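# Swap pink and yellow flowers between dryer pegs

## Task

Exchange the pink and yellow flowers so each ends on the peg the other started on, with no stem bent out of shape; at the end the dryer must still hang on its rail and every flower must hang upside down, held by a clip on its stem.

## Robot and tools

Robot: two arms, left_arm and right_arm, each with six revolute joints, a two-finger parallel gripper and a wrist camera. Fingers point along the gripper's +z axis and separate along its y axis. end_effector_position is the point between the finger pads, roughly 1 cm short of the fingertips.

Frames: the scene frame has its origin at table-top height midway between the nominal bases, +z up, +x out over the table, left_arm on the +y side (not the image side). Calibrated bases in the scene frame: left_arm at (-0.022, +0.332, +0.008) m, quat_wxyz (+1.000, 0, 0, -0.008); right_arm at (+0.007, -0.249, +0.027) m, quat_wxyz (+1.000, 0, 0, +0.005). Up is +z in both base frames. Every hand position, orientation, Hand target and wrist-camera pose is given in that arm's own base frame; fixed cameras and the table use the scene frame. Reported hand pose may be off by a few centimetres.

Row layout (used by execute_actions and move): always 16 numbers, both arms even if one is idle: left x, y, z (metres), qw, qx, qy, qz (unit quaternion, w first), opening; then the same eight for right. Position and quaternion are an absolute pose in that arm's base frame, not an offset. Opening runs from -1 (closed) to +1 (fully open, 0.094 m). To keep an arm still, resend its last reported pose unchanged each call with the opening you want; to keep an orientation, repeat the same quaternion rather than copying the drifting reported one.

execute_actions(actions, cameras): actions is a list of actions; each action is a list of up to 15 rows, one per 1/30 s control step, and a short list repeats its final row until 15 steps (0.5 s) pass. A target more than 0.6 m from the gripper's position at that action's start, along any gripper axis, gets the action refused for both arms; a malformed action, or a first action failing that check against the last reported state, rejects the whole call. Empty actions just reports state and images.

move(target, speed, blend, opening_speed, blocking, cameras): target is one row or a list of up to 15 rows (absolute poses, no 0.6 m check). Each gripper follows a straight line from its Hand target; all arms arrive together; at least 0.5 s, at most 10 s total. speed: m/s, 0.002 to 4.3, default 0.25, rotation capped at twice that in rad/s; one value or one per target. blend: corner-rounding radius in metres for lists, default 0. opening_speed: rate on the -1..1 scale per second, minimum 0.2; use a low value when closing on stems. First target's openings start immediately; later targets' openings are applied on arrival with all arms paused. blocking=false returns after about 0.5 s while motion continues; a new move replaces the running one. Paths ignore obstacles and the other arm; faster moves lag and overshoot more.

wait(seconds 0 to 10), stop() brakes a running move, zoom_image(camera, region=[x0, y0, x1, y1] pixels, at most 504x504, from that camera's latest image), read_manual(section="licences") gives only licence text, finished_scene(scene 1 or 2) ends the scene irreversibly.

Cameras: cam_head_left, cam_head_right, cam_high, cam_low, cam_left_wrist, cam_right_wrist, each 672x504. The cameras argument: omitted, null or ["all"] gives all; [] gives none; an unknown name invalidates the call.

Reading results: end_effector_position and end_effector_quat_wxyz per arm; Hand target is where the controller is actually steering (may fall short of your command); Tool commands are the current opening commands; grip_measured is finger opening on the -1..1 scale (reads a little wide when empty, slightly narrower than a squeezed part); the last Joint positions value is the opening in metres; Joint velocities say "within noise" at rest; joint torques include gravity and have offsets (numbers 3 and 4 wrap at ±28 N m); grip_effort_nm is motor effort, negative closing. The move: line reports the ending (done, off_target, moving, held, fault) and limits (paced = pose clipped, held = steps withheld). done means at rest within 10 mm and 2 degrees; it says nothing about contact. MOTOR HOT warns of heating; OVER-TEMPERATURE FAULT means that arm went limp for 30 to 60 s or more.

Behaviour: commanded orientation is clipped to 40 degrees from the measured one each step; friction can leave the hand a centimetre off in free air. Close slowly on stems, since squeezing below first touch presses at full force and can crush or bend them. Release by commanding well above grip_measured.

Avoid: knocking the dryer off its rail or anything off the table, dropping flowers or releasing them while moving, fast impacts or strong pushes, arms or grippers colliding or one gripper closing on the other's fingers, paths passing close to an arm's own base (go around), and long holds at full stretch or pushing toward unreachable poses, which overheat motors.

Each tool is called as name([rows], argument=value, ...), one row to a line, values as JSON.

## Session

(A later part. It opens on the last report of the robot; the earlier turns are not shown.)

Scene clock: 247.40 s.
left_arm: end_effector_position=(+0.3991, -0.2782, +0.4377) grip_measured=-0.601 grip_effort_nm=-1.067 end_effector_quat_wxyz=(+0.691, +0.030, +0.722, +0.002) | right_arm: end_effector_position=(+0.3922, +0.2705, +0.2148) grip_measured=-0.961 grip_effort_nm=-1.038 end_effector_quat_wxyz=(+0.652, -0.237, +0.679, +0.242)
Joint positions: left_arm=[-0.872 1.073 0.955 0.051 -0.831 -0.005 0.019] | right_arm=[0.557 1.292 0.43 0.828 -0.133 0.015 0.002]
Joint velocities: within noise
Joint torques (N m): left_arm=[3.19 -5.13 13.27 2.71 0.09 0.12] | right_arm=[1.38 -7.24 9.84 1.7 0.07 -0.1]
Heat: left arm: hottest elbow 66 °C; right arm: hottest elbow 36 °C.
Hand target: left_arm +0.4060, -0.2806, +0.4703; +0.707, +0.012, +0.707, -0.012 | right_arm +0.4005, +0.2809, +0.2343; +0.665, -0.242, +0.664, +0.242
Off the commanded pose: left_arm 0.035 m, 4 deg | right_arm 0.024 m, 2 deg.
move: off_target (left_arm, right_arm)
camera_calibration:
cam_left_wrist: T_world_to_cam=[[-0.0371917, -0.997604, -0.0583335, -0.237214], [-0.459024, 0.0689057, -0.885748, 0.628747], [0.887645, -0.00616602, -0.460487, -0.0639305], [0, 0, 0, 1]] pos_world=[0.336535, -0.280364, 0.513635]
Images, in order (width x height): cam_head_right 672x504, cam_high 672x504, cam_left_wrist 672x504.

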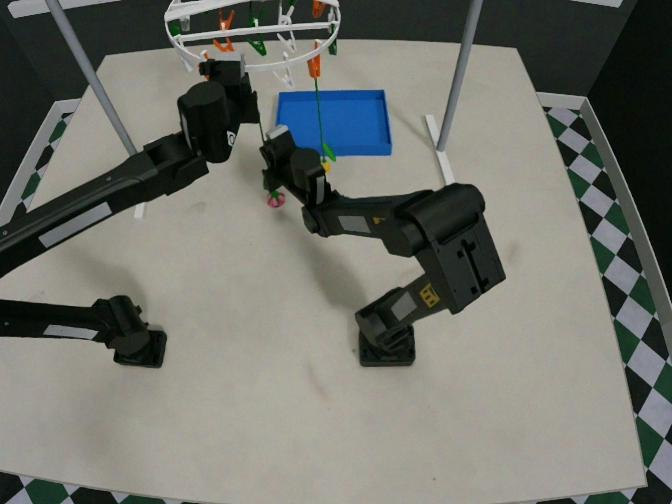

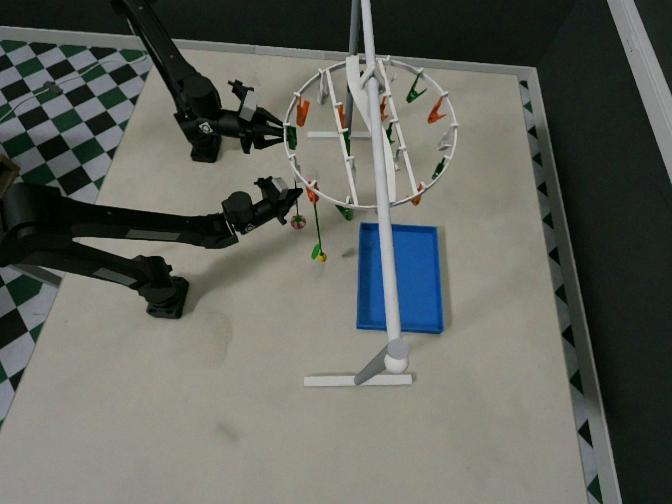

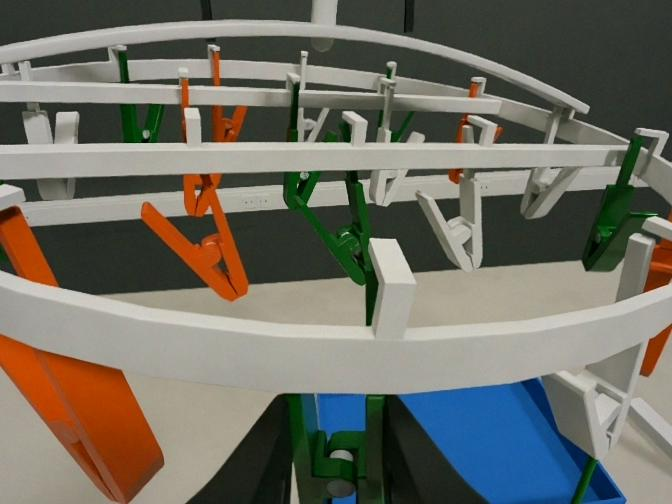

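move(target=[0.408,-0.282,0.471,0.7070,0.0123,0.7070,-0.0123,-0.75,0.4015,0.2820,0.2485,0.6645,-0.2418,0.6645,0.2418,-0.97], speed=0.12, cameras=["cam_high","cam_left_wrist","cam_head_right"])

zoom_image(camera="cam_high", region=[250, 110, 350, 210])

zoom_image(camera="cam_left_wrist", region=[250, 380, 420, 504])

zoom_image(camera="cam_head_right", region=[170, 40, 350, 175])

Scene clock: 251.47 s.
left_arm: end_effector_position=(+0.3991, -0.2782, +0.4377) grip_measured=-0.601 grip_effort_nm=-1.067 end_effector_quat_wxyz=(+0.691, +0.030, +0.722, +0.002) | right_arm: end_effector_position=(+0.3921, +0.2707, +0.2248) grip_measured=-0.961 grip_effort_nm=-1.038 end_effector_quat_wxyz=(+0.649, -0.237, +0.682, +0.241)
Joint positions: left_arm=[-0.872 1.073 0.955 0.051 -0.831 -0.005 0.019] | right_arm=[0.558 1.253 0.444 0.767 -0.132 0.015 0.002]
Joint velocities: within noise
Joint torques (N m): left_arm=[3.19 -5.19 13.27 2.74 0.09 0.11] | right_arm=[1.32 -7.3 10.47 1.8 0.07 -0.11]
Heat: left arm: hottest elbow 66 °C; right arm: hottest elbow 36 °C.
Hand target: left_arm +0.4060, -0.2806, +0.4703; +0.707, +0.012, +0.707, -0.012 | right_arm +0.4002, +0.2812, +0.2487; +0.665, -0.242, +0.664, +0.242
Off the commanded pose: left_arm 0.035 m, 4 deg | right_arm 0.028 m, 3 deg.
move: off_target (left_arm, right_arm)
camera_calibration:
cam_left_wrist: T_world_to_cam=[[-0.0371917, -0.997604, -0.0583335, -0.237214], [-0.459024, 0.0689057, -0.885748, 0.628747], [0.887645, -0.00616602, -0.460487, -0.0639305], [0, 0, 0, 1]] pos_world=[0.336535, -0.280364, 0.513635]
Images, in order (width x height): cam_head_right 672x504, cam_high 672x504, cam_left_wrist 672x504.

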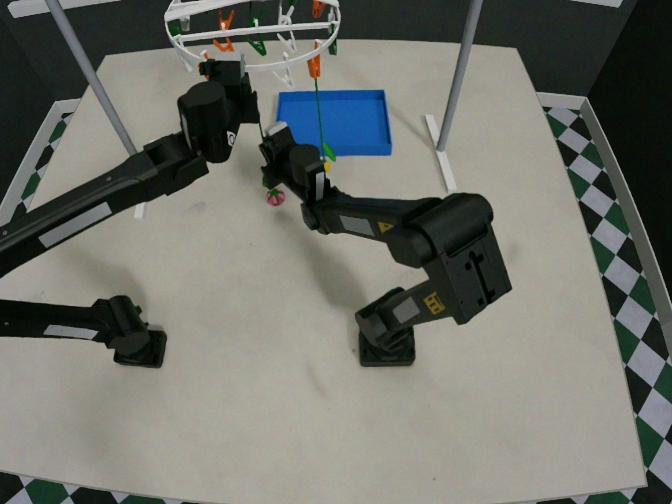

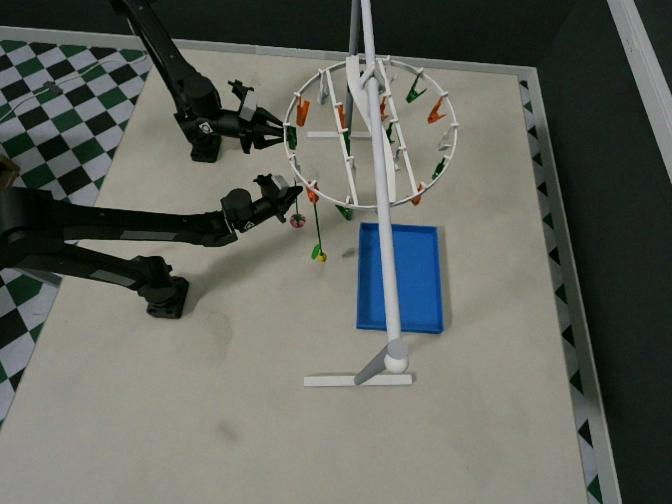

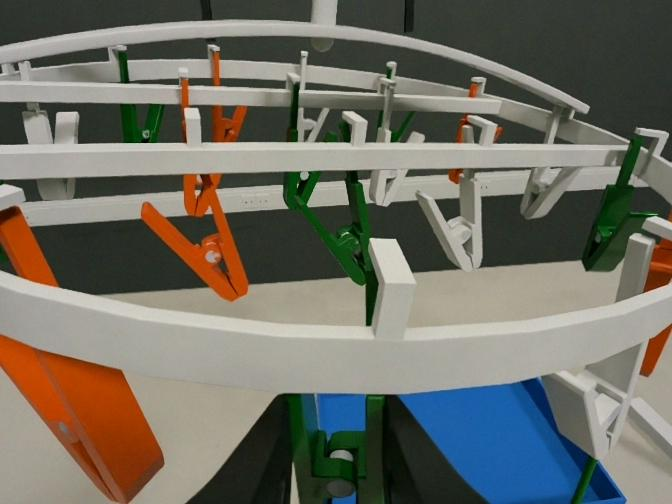

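Scaled by 5.040 from the camera's 672x504 image, which has a finer 960x720 frame.

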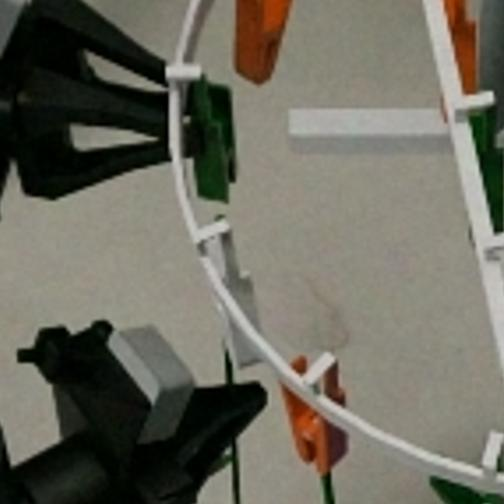

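Scaled by 2.965 from the camera's 672x504 image, which has a finer 960x720 frame.

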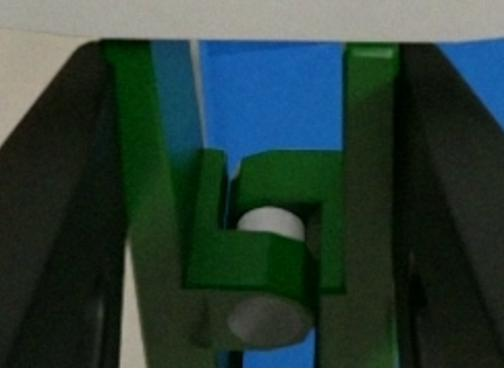

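Scaled by 2.800 from the camera's 672x504 image, which has a finer 960x720 frame.

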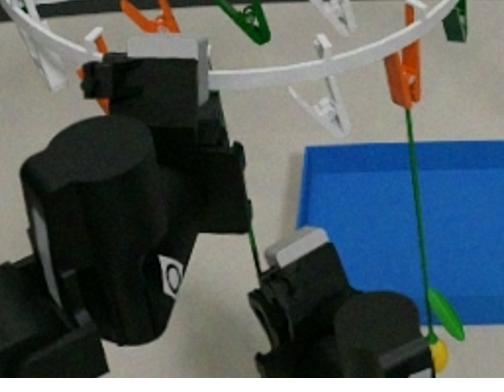

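move(target=[0.408,-0.282,0.471,0.7070,0.0123,0.7070,-0.0123,-0.75,0.4015,0.2822,0.268,0.6645,-0.2418,0.6645,0.2418,-0.97], speed=0.08, cameras=["cam_high","cam_left_wrist"])

zoom_image(camera="cam_high", region=[250, 110, 350, 210])

zoom_image(camera="cam_left_wrist", region=[250, 380, 420, 504])

Scene clock: 254.33 s.
left_arm: end_effector_position=(+0.3991, -0.2782, +0.4377) grip_measured=-0.601 grip_effort_nm=-1.067 end_effector_quat_wxyz=(+0.691, +0.030, +0.722, +0.002) | right_arm: end_effector_position=(+0.3924, +0.2709, +0.2419) grip_measured=-0.961 grip_effort_nm=-1.033 end_effector_quat_wxyz=(+0.648, -0.237, +0.683, +0.240)
Joint positions: left_arm=[-0.872 1.073 0.955 0.051 -0.831 -0.005 0.019] | right_arm=[0.558 1.199 0.468 0.687 -0.131 0.015 0.002]
Joint velocities: within noise
Joint torques (N m): left_arm=[3.14 -5.13 13.29 2.73 0.09 0.11] | right_arm=[1.38 -6.83 11.14 1.72 0.07 -0.1]
Heat: left arm: hottest elbow 66 °C; right arm: hottest elbow 37 °C.
Hand target: left_arm +0.4060, -0.2806, +0.4703; +0.707, +0.012, +0.707, -0.012 | right_arm +0.4002, +0.2812, +0.2682; +0.665, -0.241, +0.664, +0.242
Off the commanded pose: left_arm 0.035 m, 4 deg | right_arm 0.030 m, 3 deg.
move: off_target (left_arm, right_arm)
camera_calibration:
cam_left_wrist: T_world_to_cam=[[-0.0371917, -0.997604, -0.0583335, -0.237214], [-0.459024, 0.0689057, -0.885748, 0.628747], [0.887645, -0.00616602, -0.460487, -0.0639305], [0, 0, 0, 1]] pos_world=[0.336535, -0.280364, 0.513635]
Images, in order (width x height): cam_high 672x504, cam_left_wrist 672x504.

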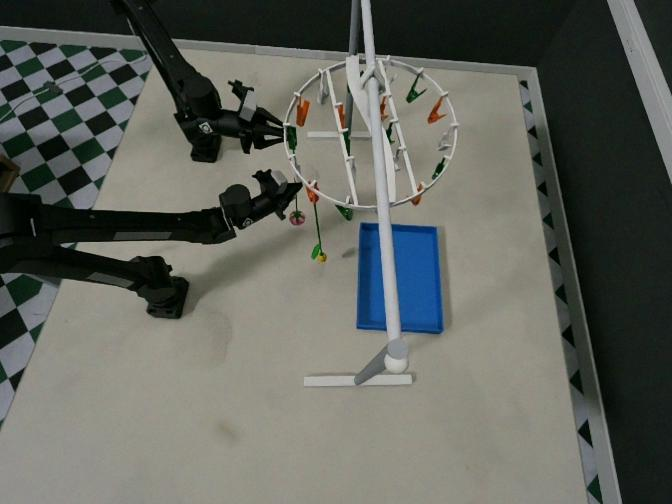

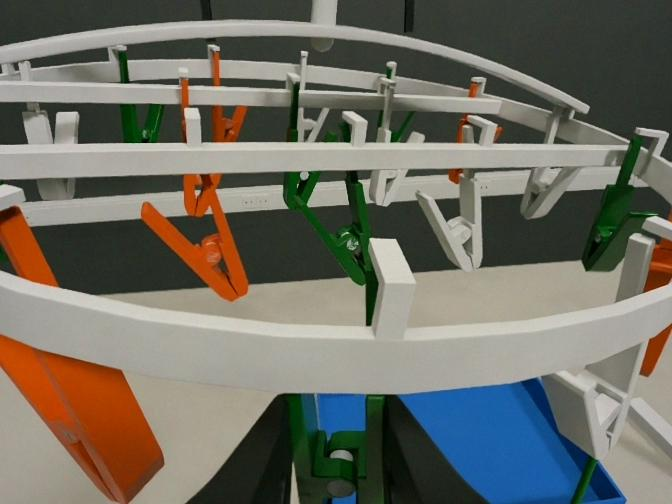

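Scaled by 5.040 from the camera's 672x504 image, which has a finer 960x720 frame.

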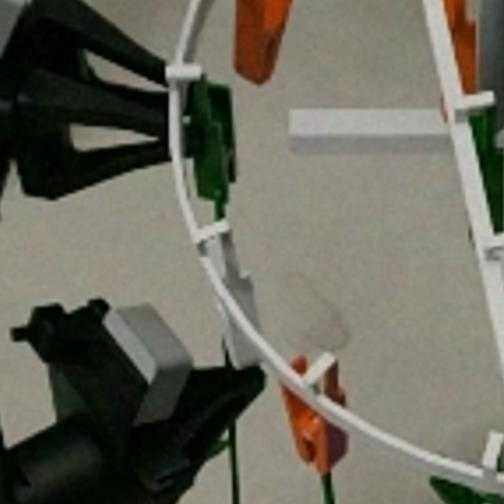

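Scaled by 2.965 from the camera's 672x504 image, which has a finer 960x720 frame.

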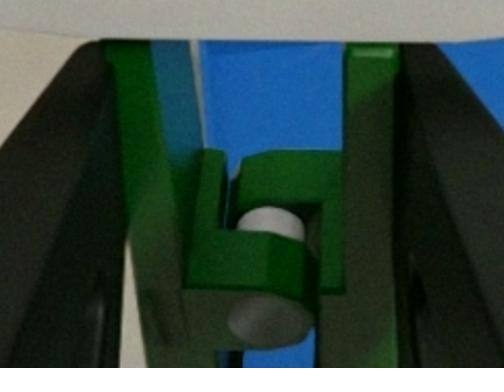

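move(target=[0.408,-0.282,0.471,0.7070,0.0123,0.7070,-0.0123,0.3,0.4015,0.2822,0.268,0.6645,-0.2418,0.6645,0.2418,-0.97], opening_speed=0.6, cameras=["cam_high","cam_left_wrist"])

zoom_image(camera="cam_high", region=[250, 110, 350, 210])

zoom_image(camera="cam_left_wrist", region=[250, 380, 420, 504])

Scene clock: 259.63 s.
left_arm: end_effector_position=(+0.3991, -0.2782, +0.4377) grip_measured=+0.297 grip_effort_nm=0.046 end_effector_quat_wxyz=(+0.691, +0.030, +0.722, +0.002) | right_arm: end_effector_position=(+0.3923, +0.2711, +0.2416) grip_measured=-0.961 grip_effort_nm=-1.033 end_effector_quat_wxyz=(+0.648, -0.237, +0.683, +0.240)
Joint positions: left_arm=[-0.872 1.073 0.955 0.051 -0.831 -0.005 0.061] | right_arm=[0.558 1.199 0.468 0.686 -0.131 0.015 0.002]
Joint velocities: within noise
Joint torques (N m): left_arm=[3.14 -5.13 13.27 2.74 0.09 0.11] | right_arm=[1.26 -6.95 11.1 1.77 0.07 -0.11]
Heat: left arm: hottest elbow 67 °C; right arm: hottest elbow 36 °C.
Hand target: left_arm +0.4060, -0.2805, +0.4703; +0.707, +0.012, +0.707, -0.012 | right_arm +0.4001, +0.2813, +0.2682; +0.665, -0.242, +0.664, +0.242
Off the commanded pose: left_arm 0.035 m, 4 deg | right_arm 0.030 m, 3 deg.
move: off_target (left_arm, right_arm)
camera_calibration:
cam_left_wrist: T_world_to_cam=[[-0.0371917, -0.997604, -0.0583335, -0.237214], [-0.459024, 0.0689057, -0.885748, 0.628747], [0.887645, -0.00616602, -0.460487, -0.0639305], [0, 0, 0, 1]] pos_world=[0.336535, -0.280364, 0.513635]
Images, in order (width x height): cam_high 672x504, cam_left_wrist 672x504.

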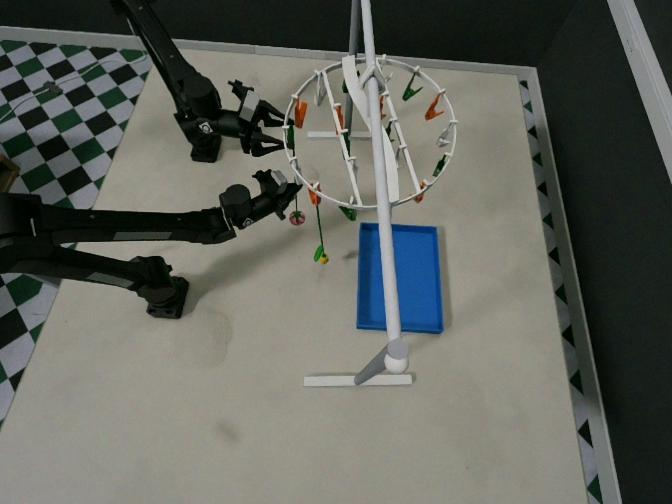

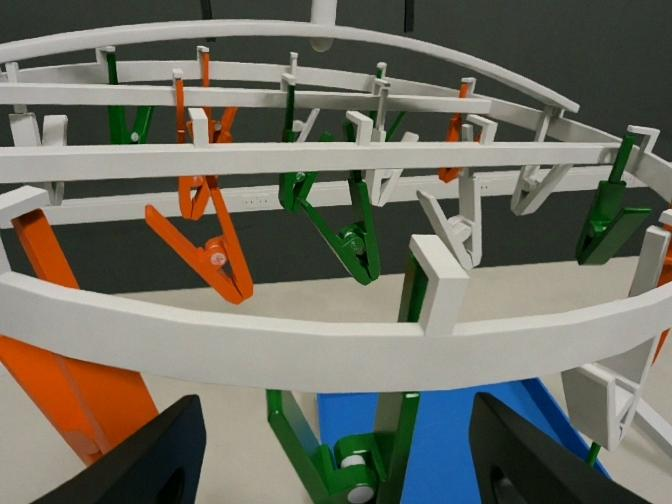

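Scaled by 5.040 from the camera's 672x504 image, which has a finer 960x720 frame.

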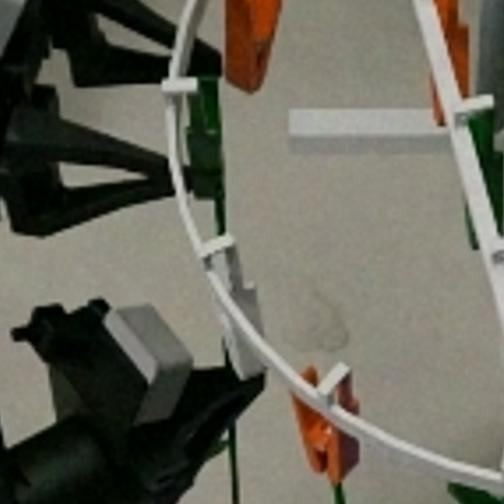

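Scaled by 2.965 from the camera's 672x504 image, which has a finer 960x720 frame.

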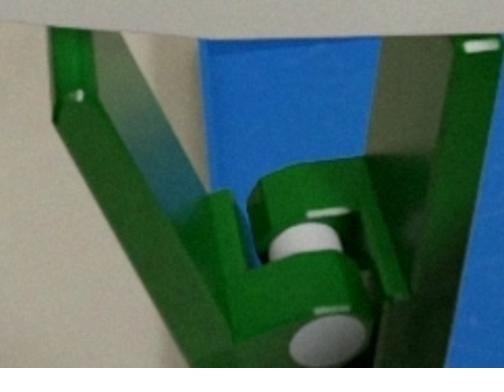

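move(target=[0.29,-0.279,0.42,0.7070,0.0123,0.7070,-0.0123,0.3,0.4015,0.2822,0.268,0.6645,-0.2418,0.6645,0.2418,-0.97], speed=0.15, cameras=["cam_high","cam_left_wrist"])

zoom_image(camera="cam_high", region=[250, 110, 350, 210])

zoom_image(camera="cam_left_wrist", region=[250, 330, 500, 504])

Scene clock: 264.73 s.
left_arm: end_effector_position=(+0.2943, -0.2797, +0.4116) grip_measured=+0.298 grip_effort_nm=0.046 end_effector_quat_wxyz=(+0.702, +0.019, +0.712, +0.000) | right_arm: end_effector_position=(+0.3923, +0.2711, +0.2415) grip_measured=-0.961 grip_effort_nm=-1.033 end_effector_quat_wxyz=(+0.648, -0.237, +0.683, +0.240)
Joint positions: left_arm=[-1.15 0.928 0.778 0.116 -1.123 -0.005 0.061] | right_arm=[0.558 1.199 0.468 0.685 -0.131 0.015 0.002]
Joint velocities: within noise
Joint torques (N m): left_arm=[1.85 -4.95 9.01 2.5 -0.1 0.09] | right_arm=[1.26 -6.89 11.1 1.78 0.06 -0.11]
Heat: left arm: hottest elbow 67 °C; right arm: hottest elbow 36 °C.
Hand target: left_arm +0.2901, -0.2789, +0.4199; +0.707, +0.012, +0.707, -0.012 | right_arm +0.4001, +0.2813, +0.2682; +0.665, -0.242, +0.664, +0.242
Off the commanded pose: left_arm 0.009 m, 2 deg | right_arm 0.030 m, 3 deg.
move: off_target (right_arm)
camera_calibration:
cam_left_wrist: T_world_to_cam=[[-0.0227695, -0.998915, -0.0406132, -0.256131], [-0.433636, 0.0464715, -0.899889, 0.549687], [0.9008, -0.00287863, -0.434224, 0.00331454], [0, 0, 0, 1]] pos_world=[0.229546, -0.281389, 0.485694]
Images, in order (width x height): cam_high 672x504, cam_left_wrist 672x504.

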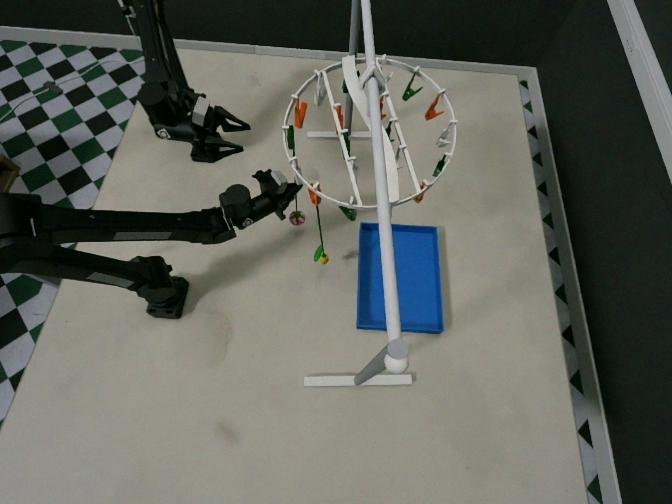

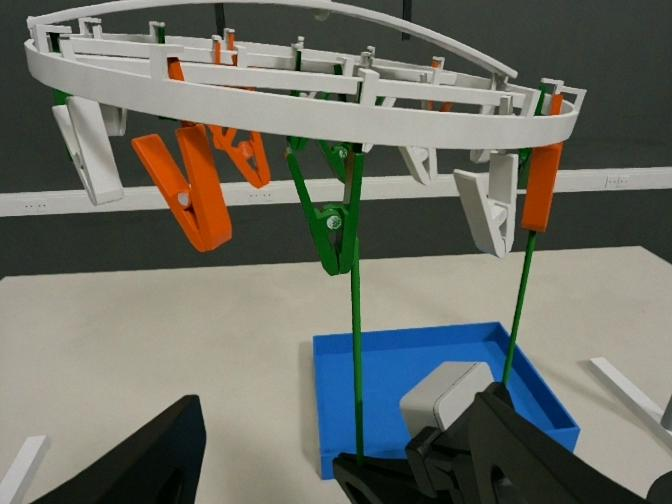

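Scaled by 5.040 from the camera's 672x504 image, which has a finer 960x720 frame.

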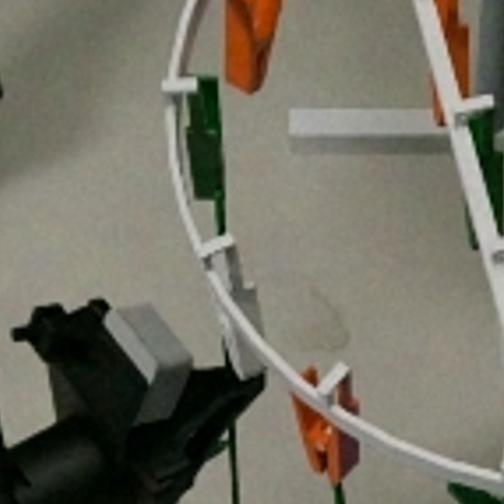

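Scaled by 2.016 from the camera's 672x504 image, which has a finer 960x720 frame.

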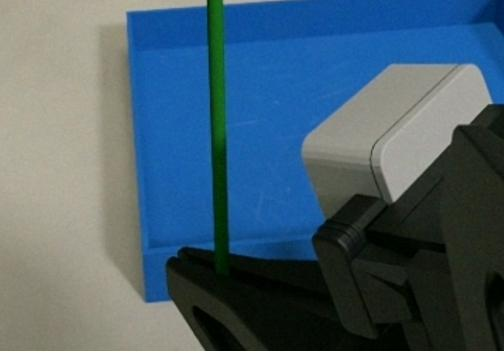

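zoom_image(camera="cam_left_wrist", region=[270, 150, 440, 290])

Scaled by 2.965 from the camera's 672x504 image, which has a finer 960x720 frame.

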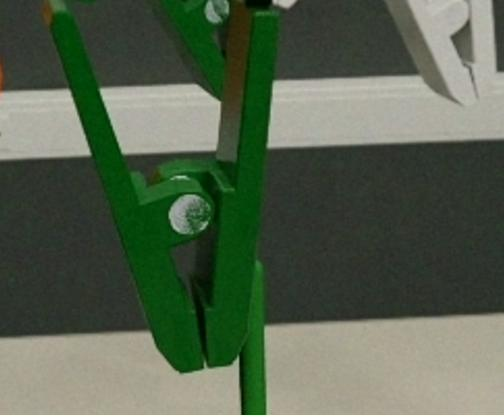

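move([
  [0.29,-0.279,0.42,0.7070,0.0123,0.7070,-0.0123,0.3,0.4015,0.2822,0.19,0.6645,-0.2418,0.6645,0.2418,-0.97],
  [0.33,-0.279,0.465,0.7070,0.0123,0.7070,-0.0123,0.3,0.398,0.297,0.19,0.6645,-0.2418,0.6645,0.2418,-0.97],
], speed=0.12, cameras=["cam_high","cam_left_wrist"])

Scene clock: 289.27 s.
left_arm: end_effector_position=(+0.3239, -0.2766, +0.4382) grip_measured=+0.298 grip_effort_nm=0.051 end_effector_quat_wxyz=(+0.700, +0.025, +0.713, -0.004) | right_arm: end_effector_position=(+0.3986, +0.2922, +0.1910) grip_measured=-0.961 grip_effort_nm=-1.028 end_effector_quat_wxyz=(+0.662, -0.235, +0.669, +0.244)
Joint positions: left_arm=[-1.055 0.944 0.858 0.05 -1.013 -0.001 0.061] | right_arm=[0.603 1.449 0.446 0.997 -0.087 0.015 0.002]
Joint velocities: within noise
Joint torques (N m): left_arm=[3.25 -3.6 12.96 1.42 0.12 0.08] | right_arm=[1.38 -7.77 6.04 2.66 0.09 -0.11]
Heat: left arm: hottest elbow 57 °C; right arm: hottest elbow 36 °C.
Hand target: left_arm +0.3289, -0.2779, +0.4643; +0.707, +0.012, +0.707, -0.012 | right_arm +0.3979, +0.2970, +0.1901; +0.664, -0.242, +0.665, +0.242
Off the commanded pose: left_arm 0.028 m, 2 deg | right_arm 0.005 m, 1 deg.
move: off_target (left_arm)
camera_calibration:
cam_left_wrist: T_world_to_cam=[[-0.0369932, -0.998364, -0.0435914, -0.245169], [-0.436457, 0.0553824, -0.898019, 0.588837], [0.898964, -0.0141948, -0.437792, -0.0127938], [0, 0, 0, 1]] pos_world=[0.259434, -0.277561, 0.512499]
Images, in order (width x height): cam_high 672x504, cam_left_wrist 672x504.

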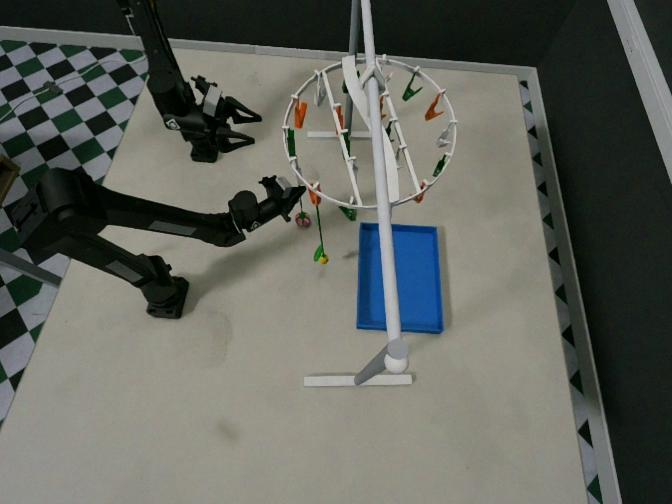

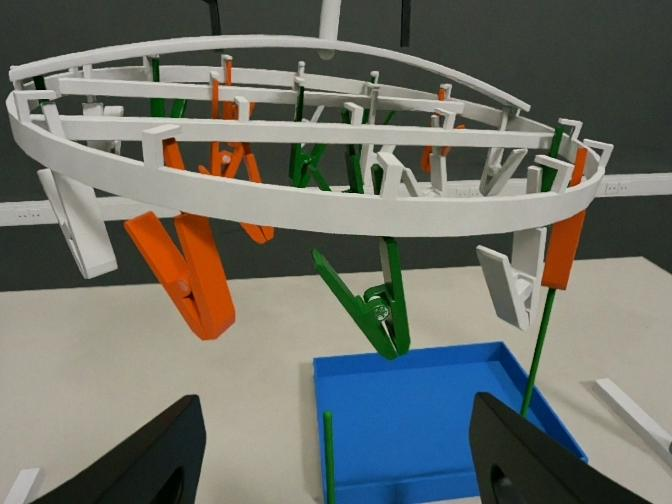

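move([
  [0.408,-0.284,0.471,0.7070,0.0123,0.7070,-0.0123,0.3,0.389,0.2925,0.19,0.6645,-0.2418,0.6645,0.2418,-0.97],
  [0.408,-0.284,0.471,0.7070,0.0123,0.7070,-0.0123,-0.75,0.389,0.2925,0.19,0.6645,-0.2418,0.6645,0.2418,-0.97],
], speed=0.1, opening_speed=0.6, cameras=["cam_high","cam_left_wrist"])

zoom_image(camera="cam_high", region=[250, 110, 350, 210])

zoom_image(camera="cam_left_wrist", region=[250, 380, 420, 504])

Scene clock: 296.77 s.
left_arm: end_effector_position=(+0.3991, -0.2802, +0.4379) grip_measured=-0.603 grip_effort_nm=-1.033 end_effector_quat_wxyz=(+0.691, +0.032, +0.722, +0.003) | right_arm: end_effector_position=(+0.3949, +0.2911, +0.1874) grip_measured=-0.961 grip_effort_nm=-1.023 end_effector_quat_wxyz=(+0.659, -0.235, +0.671, +0.243)
Joint positions: left_arm=[-0.875 1.078 0.958 0.054 -0.833 -0.001 0.019] | right_arm=[0.607 1.448 0.435 1 -0.083 0.015 0.002]
Joint velocities: within noise
Joint torques (N m): left_arm=[3.19 -5.19 13.29 2.67 0.07 0.07] | right_arm=[1.08 -9.7 4.9 2.71 0.07 -0.11]
Heat: left arm: hottest elbow 59 °C; right arm: hottest elbow 36 °C.
Hand target: left_arm +0.4060, -0.2826, +0.4702; +0.707, +0.012, +0.707, -0.012 | right_arm +0.3890, +0.2925, +0.1899; +0.664, -0.242, +0.665, +0.242
Off the commanded pose: left_arm 0.034 m, 4 deg | right_arm 0.007 m, 1 deg.
move: off_target (left_arm); target 2's new opening was sent with left_arm's hand 0.035 m and 4 deg from that target
camera_calibration:
cam_left_wrist: T_world_to_cam=[[-0.0380865, -0.997361, -0.0618059, -0.237351], [-0.458046, 0.0723949, -0.885976, 0.629718], [0.888112, -0.0054338, -0.459595, -0.0642197], [0, 0, 0, 1]] pos_world=[0.336434, -0.282662, 0.51373]
Images, in order (width x height): cam_high 672x504, cam_left_wrist 672x504.

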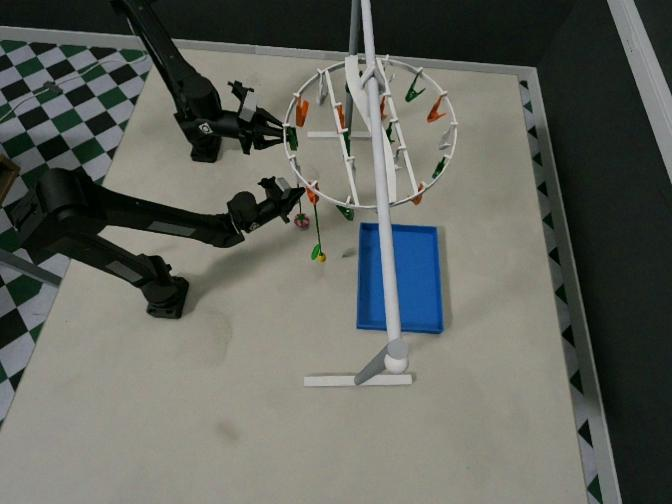

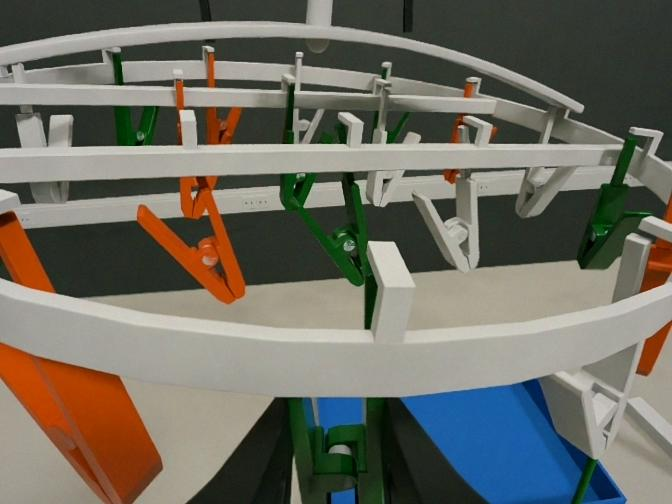

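Scaled by 5.040 from the camera's 672x504 image, which has a finer 960x720 frame.

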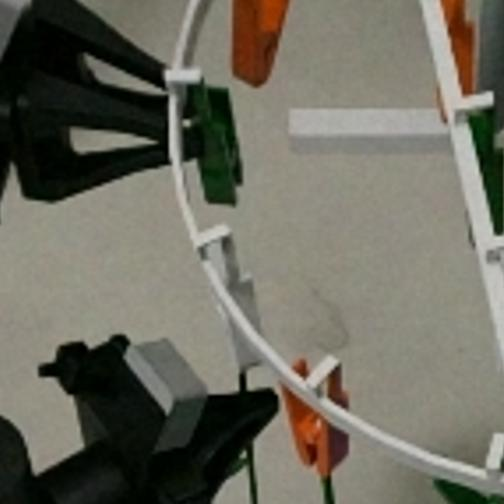

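Scaled by 2.965 from the camera's 672x504 image, which has a finer 960x720 frame.

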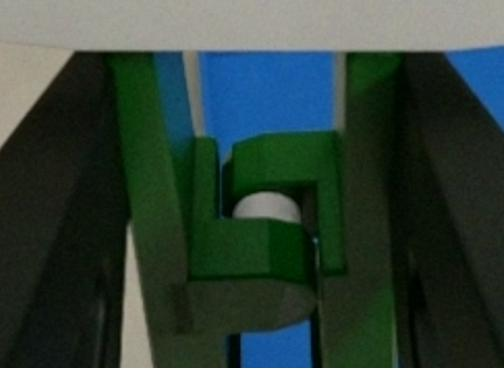

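move(target=[0.408,-0.284,0.471,0.7070,0.0123,0.7070,-0.0123,-0.75,0.397,0.295,0.234,0.6645,-0.2418,0.6645,0.2418,-0.97], speed=0.1, cameras=["cam_high"])

zoom_image(camera="cam_high", region=[250, 110, 350, 210])

Scene clock: 301.50 s.
left_arm: end_effector_position=(+0.3991, -0.2802, +0.4379) grip_measured=-0.605 grip_effort_nm=-1.067 end_effector_quat_wxyz=(+0.691, +0.032, +0.722, +0.003) | right_arm: end_effector_position=(+0.3856, +0.2855, +0.2105) grip_measured=-0.961 grip_effort_nm=-1.028 end_effector_quat_wxyz=(+0.648, -0.239, +0.681, +0.241)
Joint positions: left_arm=[-0.875 1.078 0.958 0.054 -0.833 -0.001 0.019] | right_arm=[0.607 1.307 0.435 0.829 -0.087 0.015 0.002]
Joint velocities: within noise
Joint torques (N m): left_arm=[3.14 -5.13 13.27 2.66 0.07 0.07] | right_arm=[0.56 -7.94 10.1 1.81 -0.08 -0.11]
Heat: left arm: hottest elbow 58 °C; right arm: hottest elbow 36 °C.
Hand target: left_arm +0.4060, -0.2826, +0.4702; +0.707, +0.012, +0.707, -0.012 | right_arm +0.3958, +0.2942, +0.2341; +0.664, -0.242, +0.665, +0.242
Off the commanded pose: left_arm 0.034 m, 4 deg | right_arm 0.028 m, 3 deg.
move: off_target (left_arm, right_arm)
Images, in order (width x height): cam_high 672x504.

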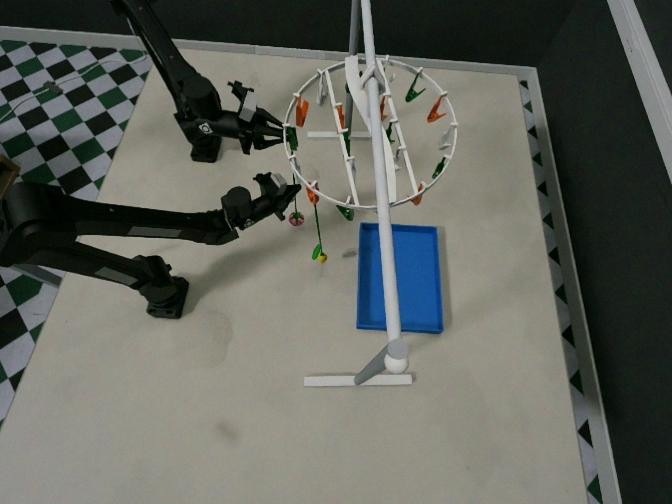

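Scaled by 5.040 from the camera's 672x504 image, which has a finer 960x720 frame.

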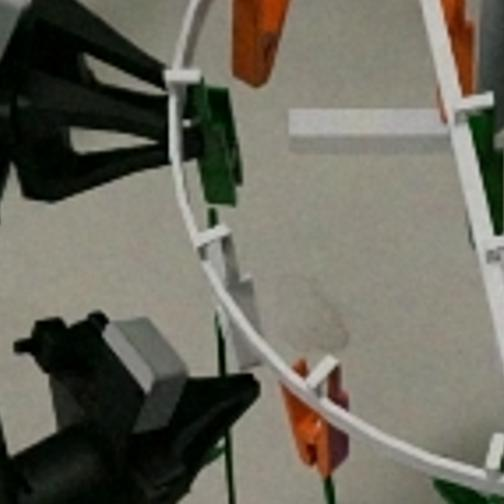

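move(target=[0.408,-0.284,0.471,0.7070,0.0123,0.7070,-0.0123,-0.75,0.401,0.2955,0.234,0.6645,-0.2418,0.6645,0.2418,-0.97], speed=0.1, cameras=["cam_high"])

zoom_image(camera="cam_high", region=[270, 110, 330, 160])

zoom_image(camera="cam_high", region=[250, 110, 350, 210])

Scene clock: 305.63 s.
left_arm: end_effector_position=(+0.3991, -0.2802, +0.4379) grip_measured=-0.605 grip_effort_nm=-1.067 end_effector_quat_wxyz=(+0.691, +0.032, +0.722, +0.003) | right_arm: end_effector_position=(+0.3875, +0.2880, +0.2153) grip_measured=-0.961 grip_effort_nm=-1.033 end_effector_quat_wxyz=(+0.651, -0.240, +0.678, +0.244)
Joint positions: left_arm=[-0.875 1.078 0.958 0.054 -0.833 -0.001 0.019] | right_arm=[0.607 1.307 0.445 0.828 -0.092 0.015 0.002]
Joint velocities: within noise
Joint torques (N m): left_arm=[3.14 -5.13 13.29 2.67 0.07 0.07] | right_arm=[0.15 -7.06 10.03 1.84 -0.09 -0.11]
Heat: left arm: hottest elbow 58 °C; right arm: hottest elbow 36 °C.
Hand target: left_arm +0.4060, -0.2826, +0.4702; +0.707, +0.012, +0.707, -0.012 | right_arm +0.3999, +0.2948, +0.2342; +0.665, -0.242, +0.664, +0.242
Off the commanded pose: left_arm 0.034 m, 4 deg | right_arm 0.024 m, 2 deg.
move: off_target (left_arm, right_arm)
Images, in order (width x height): cam_high 672x504.

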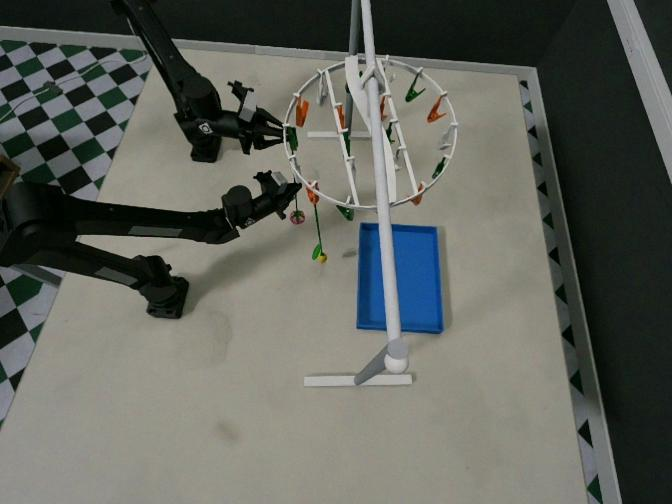

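Scaled by 8.400 from the camera's 672x504 image, which has a finer 960x720 frame.

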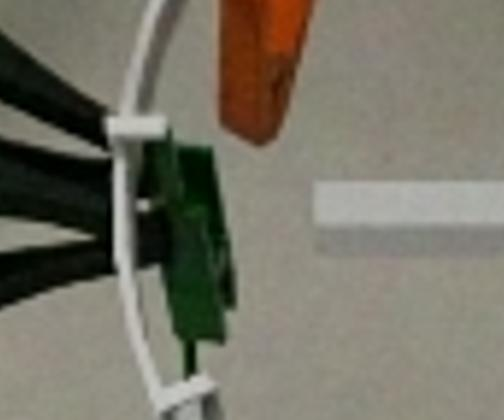

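Scaled by 5.040 from the camera's 672x504 image, which has a finer 960x720 frame.

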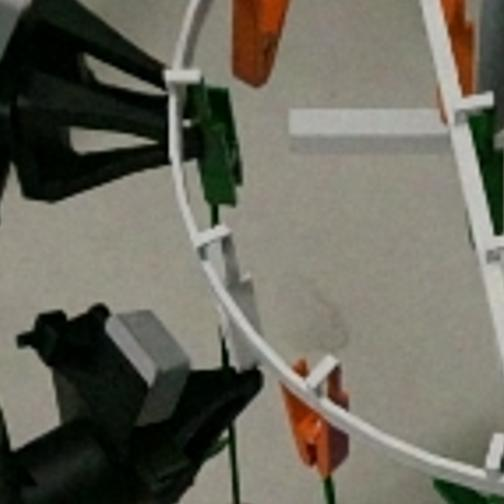

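move(target=[0.408,-0.284,0.471,0.7070,0.0123,0.7070,-0.0123,-0.75,0.4045,0.294,0.234,0.6645,-0.2418,0.6645,0.2418,-0.97], speed=0.1, cameras=["cam_high","cam_left_wrist"])

zoom_image(camera="cam_high", region=[270, 110, 330, 160])

zoom_image(camera="cam_left_wrist", region=[290, 400, 400, 504])

Scene clock: 309.17 s.
left_arm: end_effector_position=(+0.3991, -0.2802, +0.4379) grip_measured=-0.605 grip_effort_nm=-1.062 end_effector_quat_wxyz=(+0.691, +0.032, +0.722, +0.003) | right_arm: end_effector_position=(+0.3874, +0.2879, +0.2153) grip_measured=-0.961 grip_effort_nm=-1.028 end_effector_quat_wxyz=(+0.650, -0.242, +0.677, +0.246)
Joint positions: left_arm=[-0.875 1.078 0.958 0.054 -0.833 -0.001 0.019] | right_arm=[0.604 1.307 0.445 0.828 -0.102 0.015 0.002]
Joint velocities: within noise
Joint torques (N m): left_arm=[3.19 -5.19 13.27 2.67 0.07 0.07] | right_arm=[-0.32 -6.48 10.5 1.87 -0.09 -0.11]
Heat: left arm: hottest elbow 58 °C; right arm: hottest elbow 36 °C.
Hand target: left_arm +0.4060, -0.2826, +0.4702; +0.707, +0.012, +0.707, -0.012 | right_arm +0.4033, +0.2930, +0.2342; +0.665, -0.242, +0.665, +0.242
Off the commanded pose: left_arm 0.034 m, 4 deg | right_arm 0.026 m, 2 deg.
move: off_target (left_arm, right_arm)
camera_calibration:
cam_left_wrist: T_world_to_cam=[[-0.0380865, -0.997361, -0.0618059, -0.237351], [-0.458046, 0.0723949, -0.885976, 0.629718], [0.888112, -0.0054338, -0.459595, -0.0642197], [0, 0, 0, 1]] pos_world=[0.336434, -0.282662, 0.51373]
Images, in order (width x height): cam_high 672x504, cam_left_wrist 672x504.

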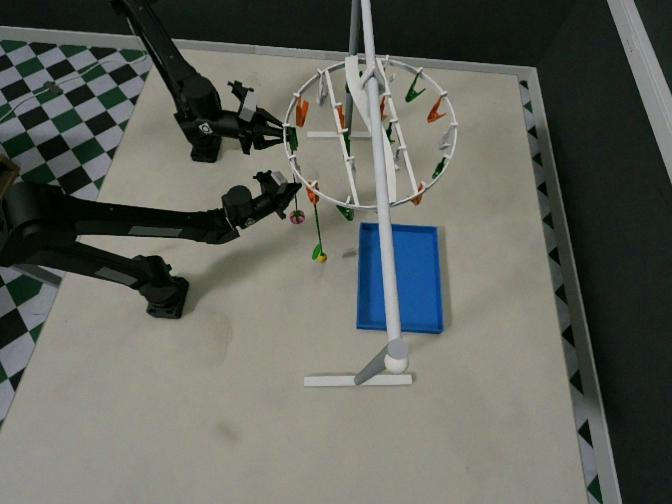

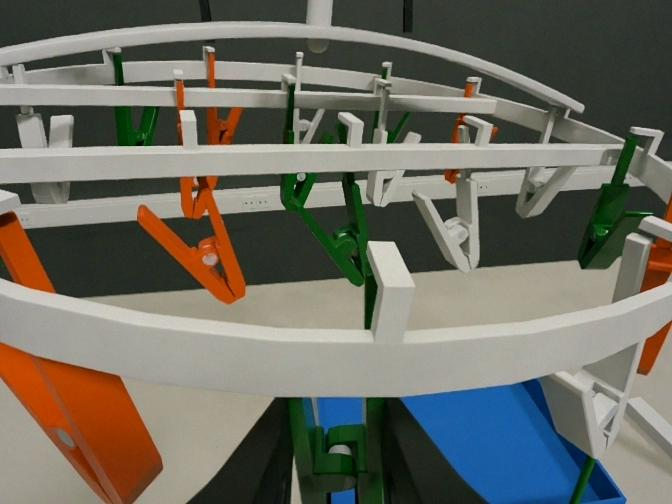

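Scaled by 8.400 from the camera's 672x504 image, which has a finer 960x720 frame.

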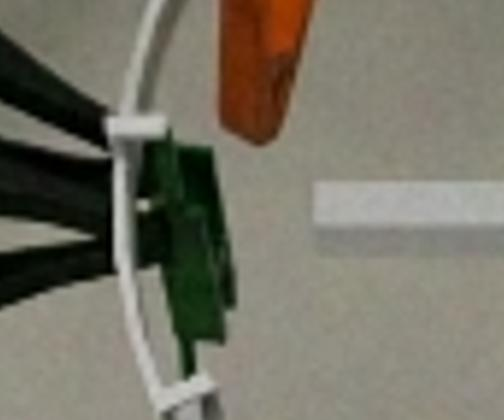

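Scaled by 4.582 from the camera's 672x504 image, which has a finer 960x720 frame.

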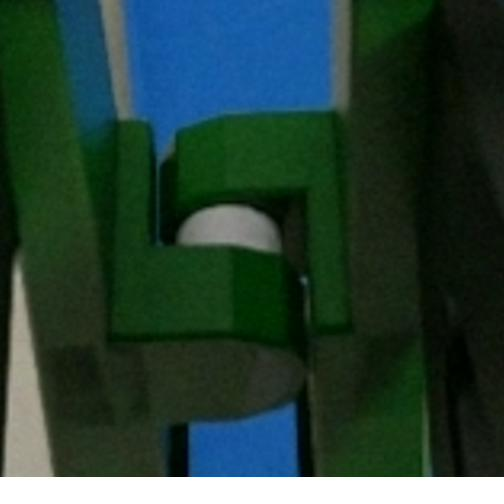

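move(target=[0.408,-0.284,0.471,0.7070,0.0123,0.7070,-0.0123,-0.75,0.409,0.291,0.234,0.6645,-0.2418,0.6645,0.2418,-0.97], speed=0.1, cameras=["cam_high"])

zoom_image(camera="cam_high", region=[270, 110, 330, 160])

Scene clock: 313.17 s.
left_arm: end_effector_position=(+0.3991, -0.2802, +0.4379) grip_measured=-0.605 grip_effort_nm=-1.067 end_effector_quat_wxyz=(+0.691, +0.032, +0.722, +0.003) | right_arm: end_effector_position=(+0.3931, +0.2857, +0.2183) grip_measured=-0.961 grip_effort_nm=-1.038 end_effector_quat_wxyz=(+0.652, -0.241, +0.675, +0.247)
Joint positions: left_arm=[-0.875 1.078 0.958 0.054 -0.833 -0.001 0.019] | right_arm=[0.588 1.312 0.456 0.828 -0.117 0.015 0.002]
Joint velocities: within noise
Joint torques (N m): left_arm=[3.14 -5.13 13.26 2.67 0.07 0.07] | right_arm=[-0.21 -6.53 10.17 1.84 -0.09 -0.12]
Heat: left arm: hottest elbow 58 °C; right arm: hottest elbow 36 °C.
Hand target: left_arm +0.4060, -0.2826, +0.4702; +0.707, +0.012, +0.707, -0.012 | right_arm +0.4080, +0.2902, +0.2343; +0.665, -0.242, +0.664, +0.242
Off the commanded pose: left_arm 0.034 m, 4 deg | right_arm 0.023 m, 2 deg.
move: off_target (left_arm, right_arm)
Images, in order (width x height): cam_high 672x504.

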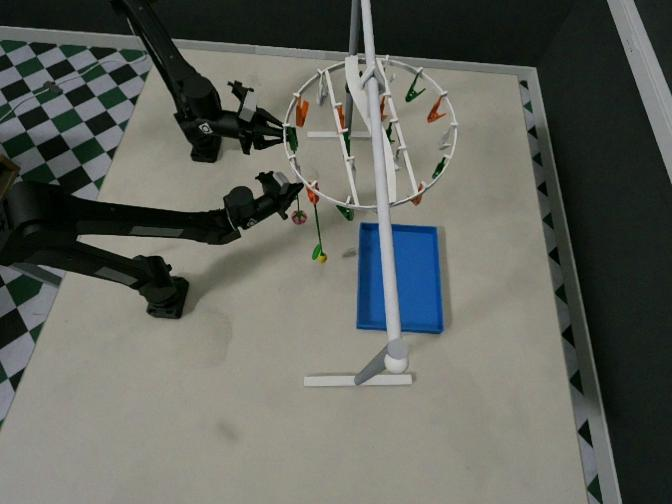

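Scaled by 8.400 from the camera's 672x504 image, which has a finer 960x720 frame.

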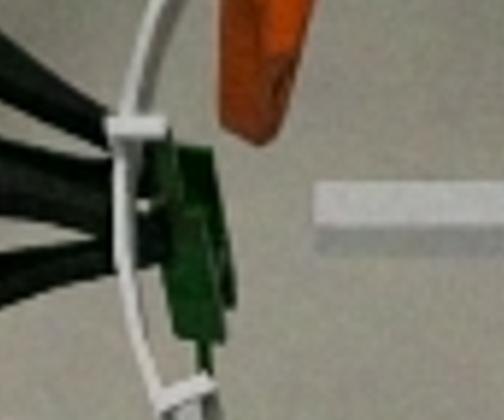

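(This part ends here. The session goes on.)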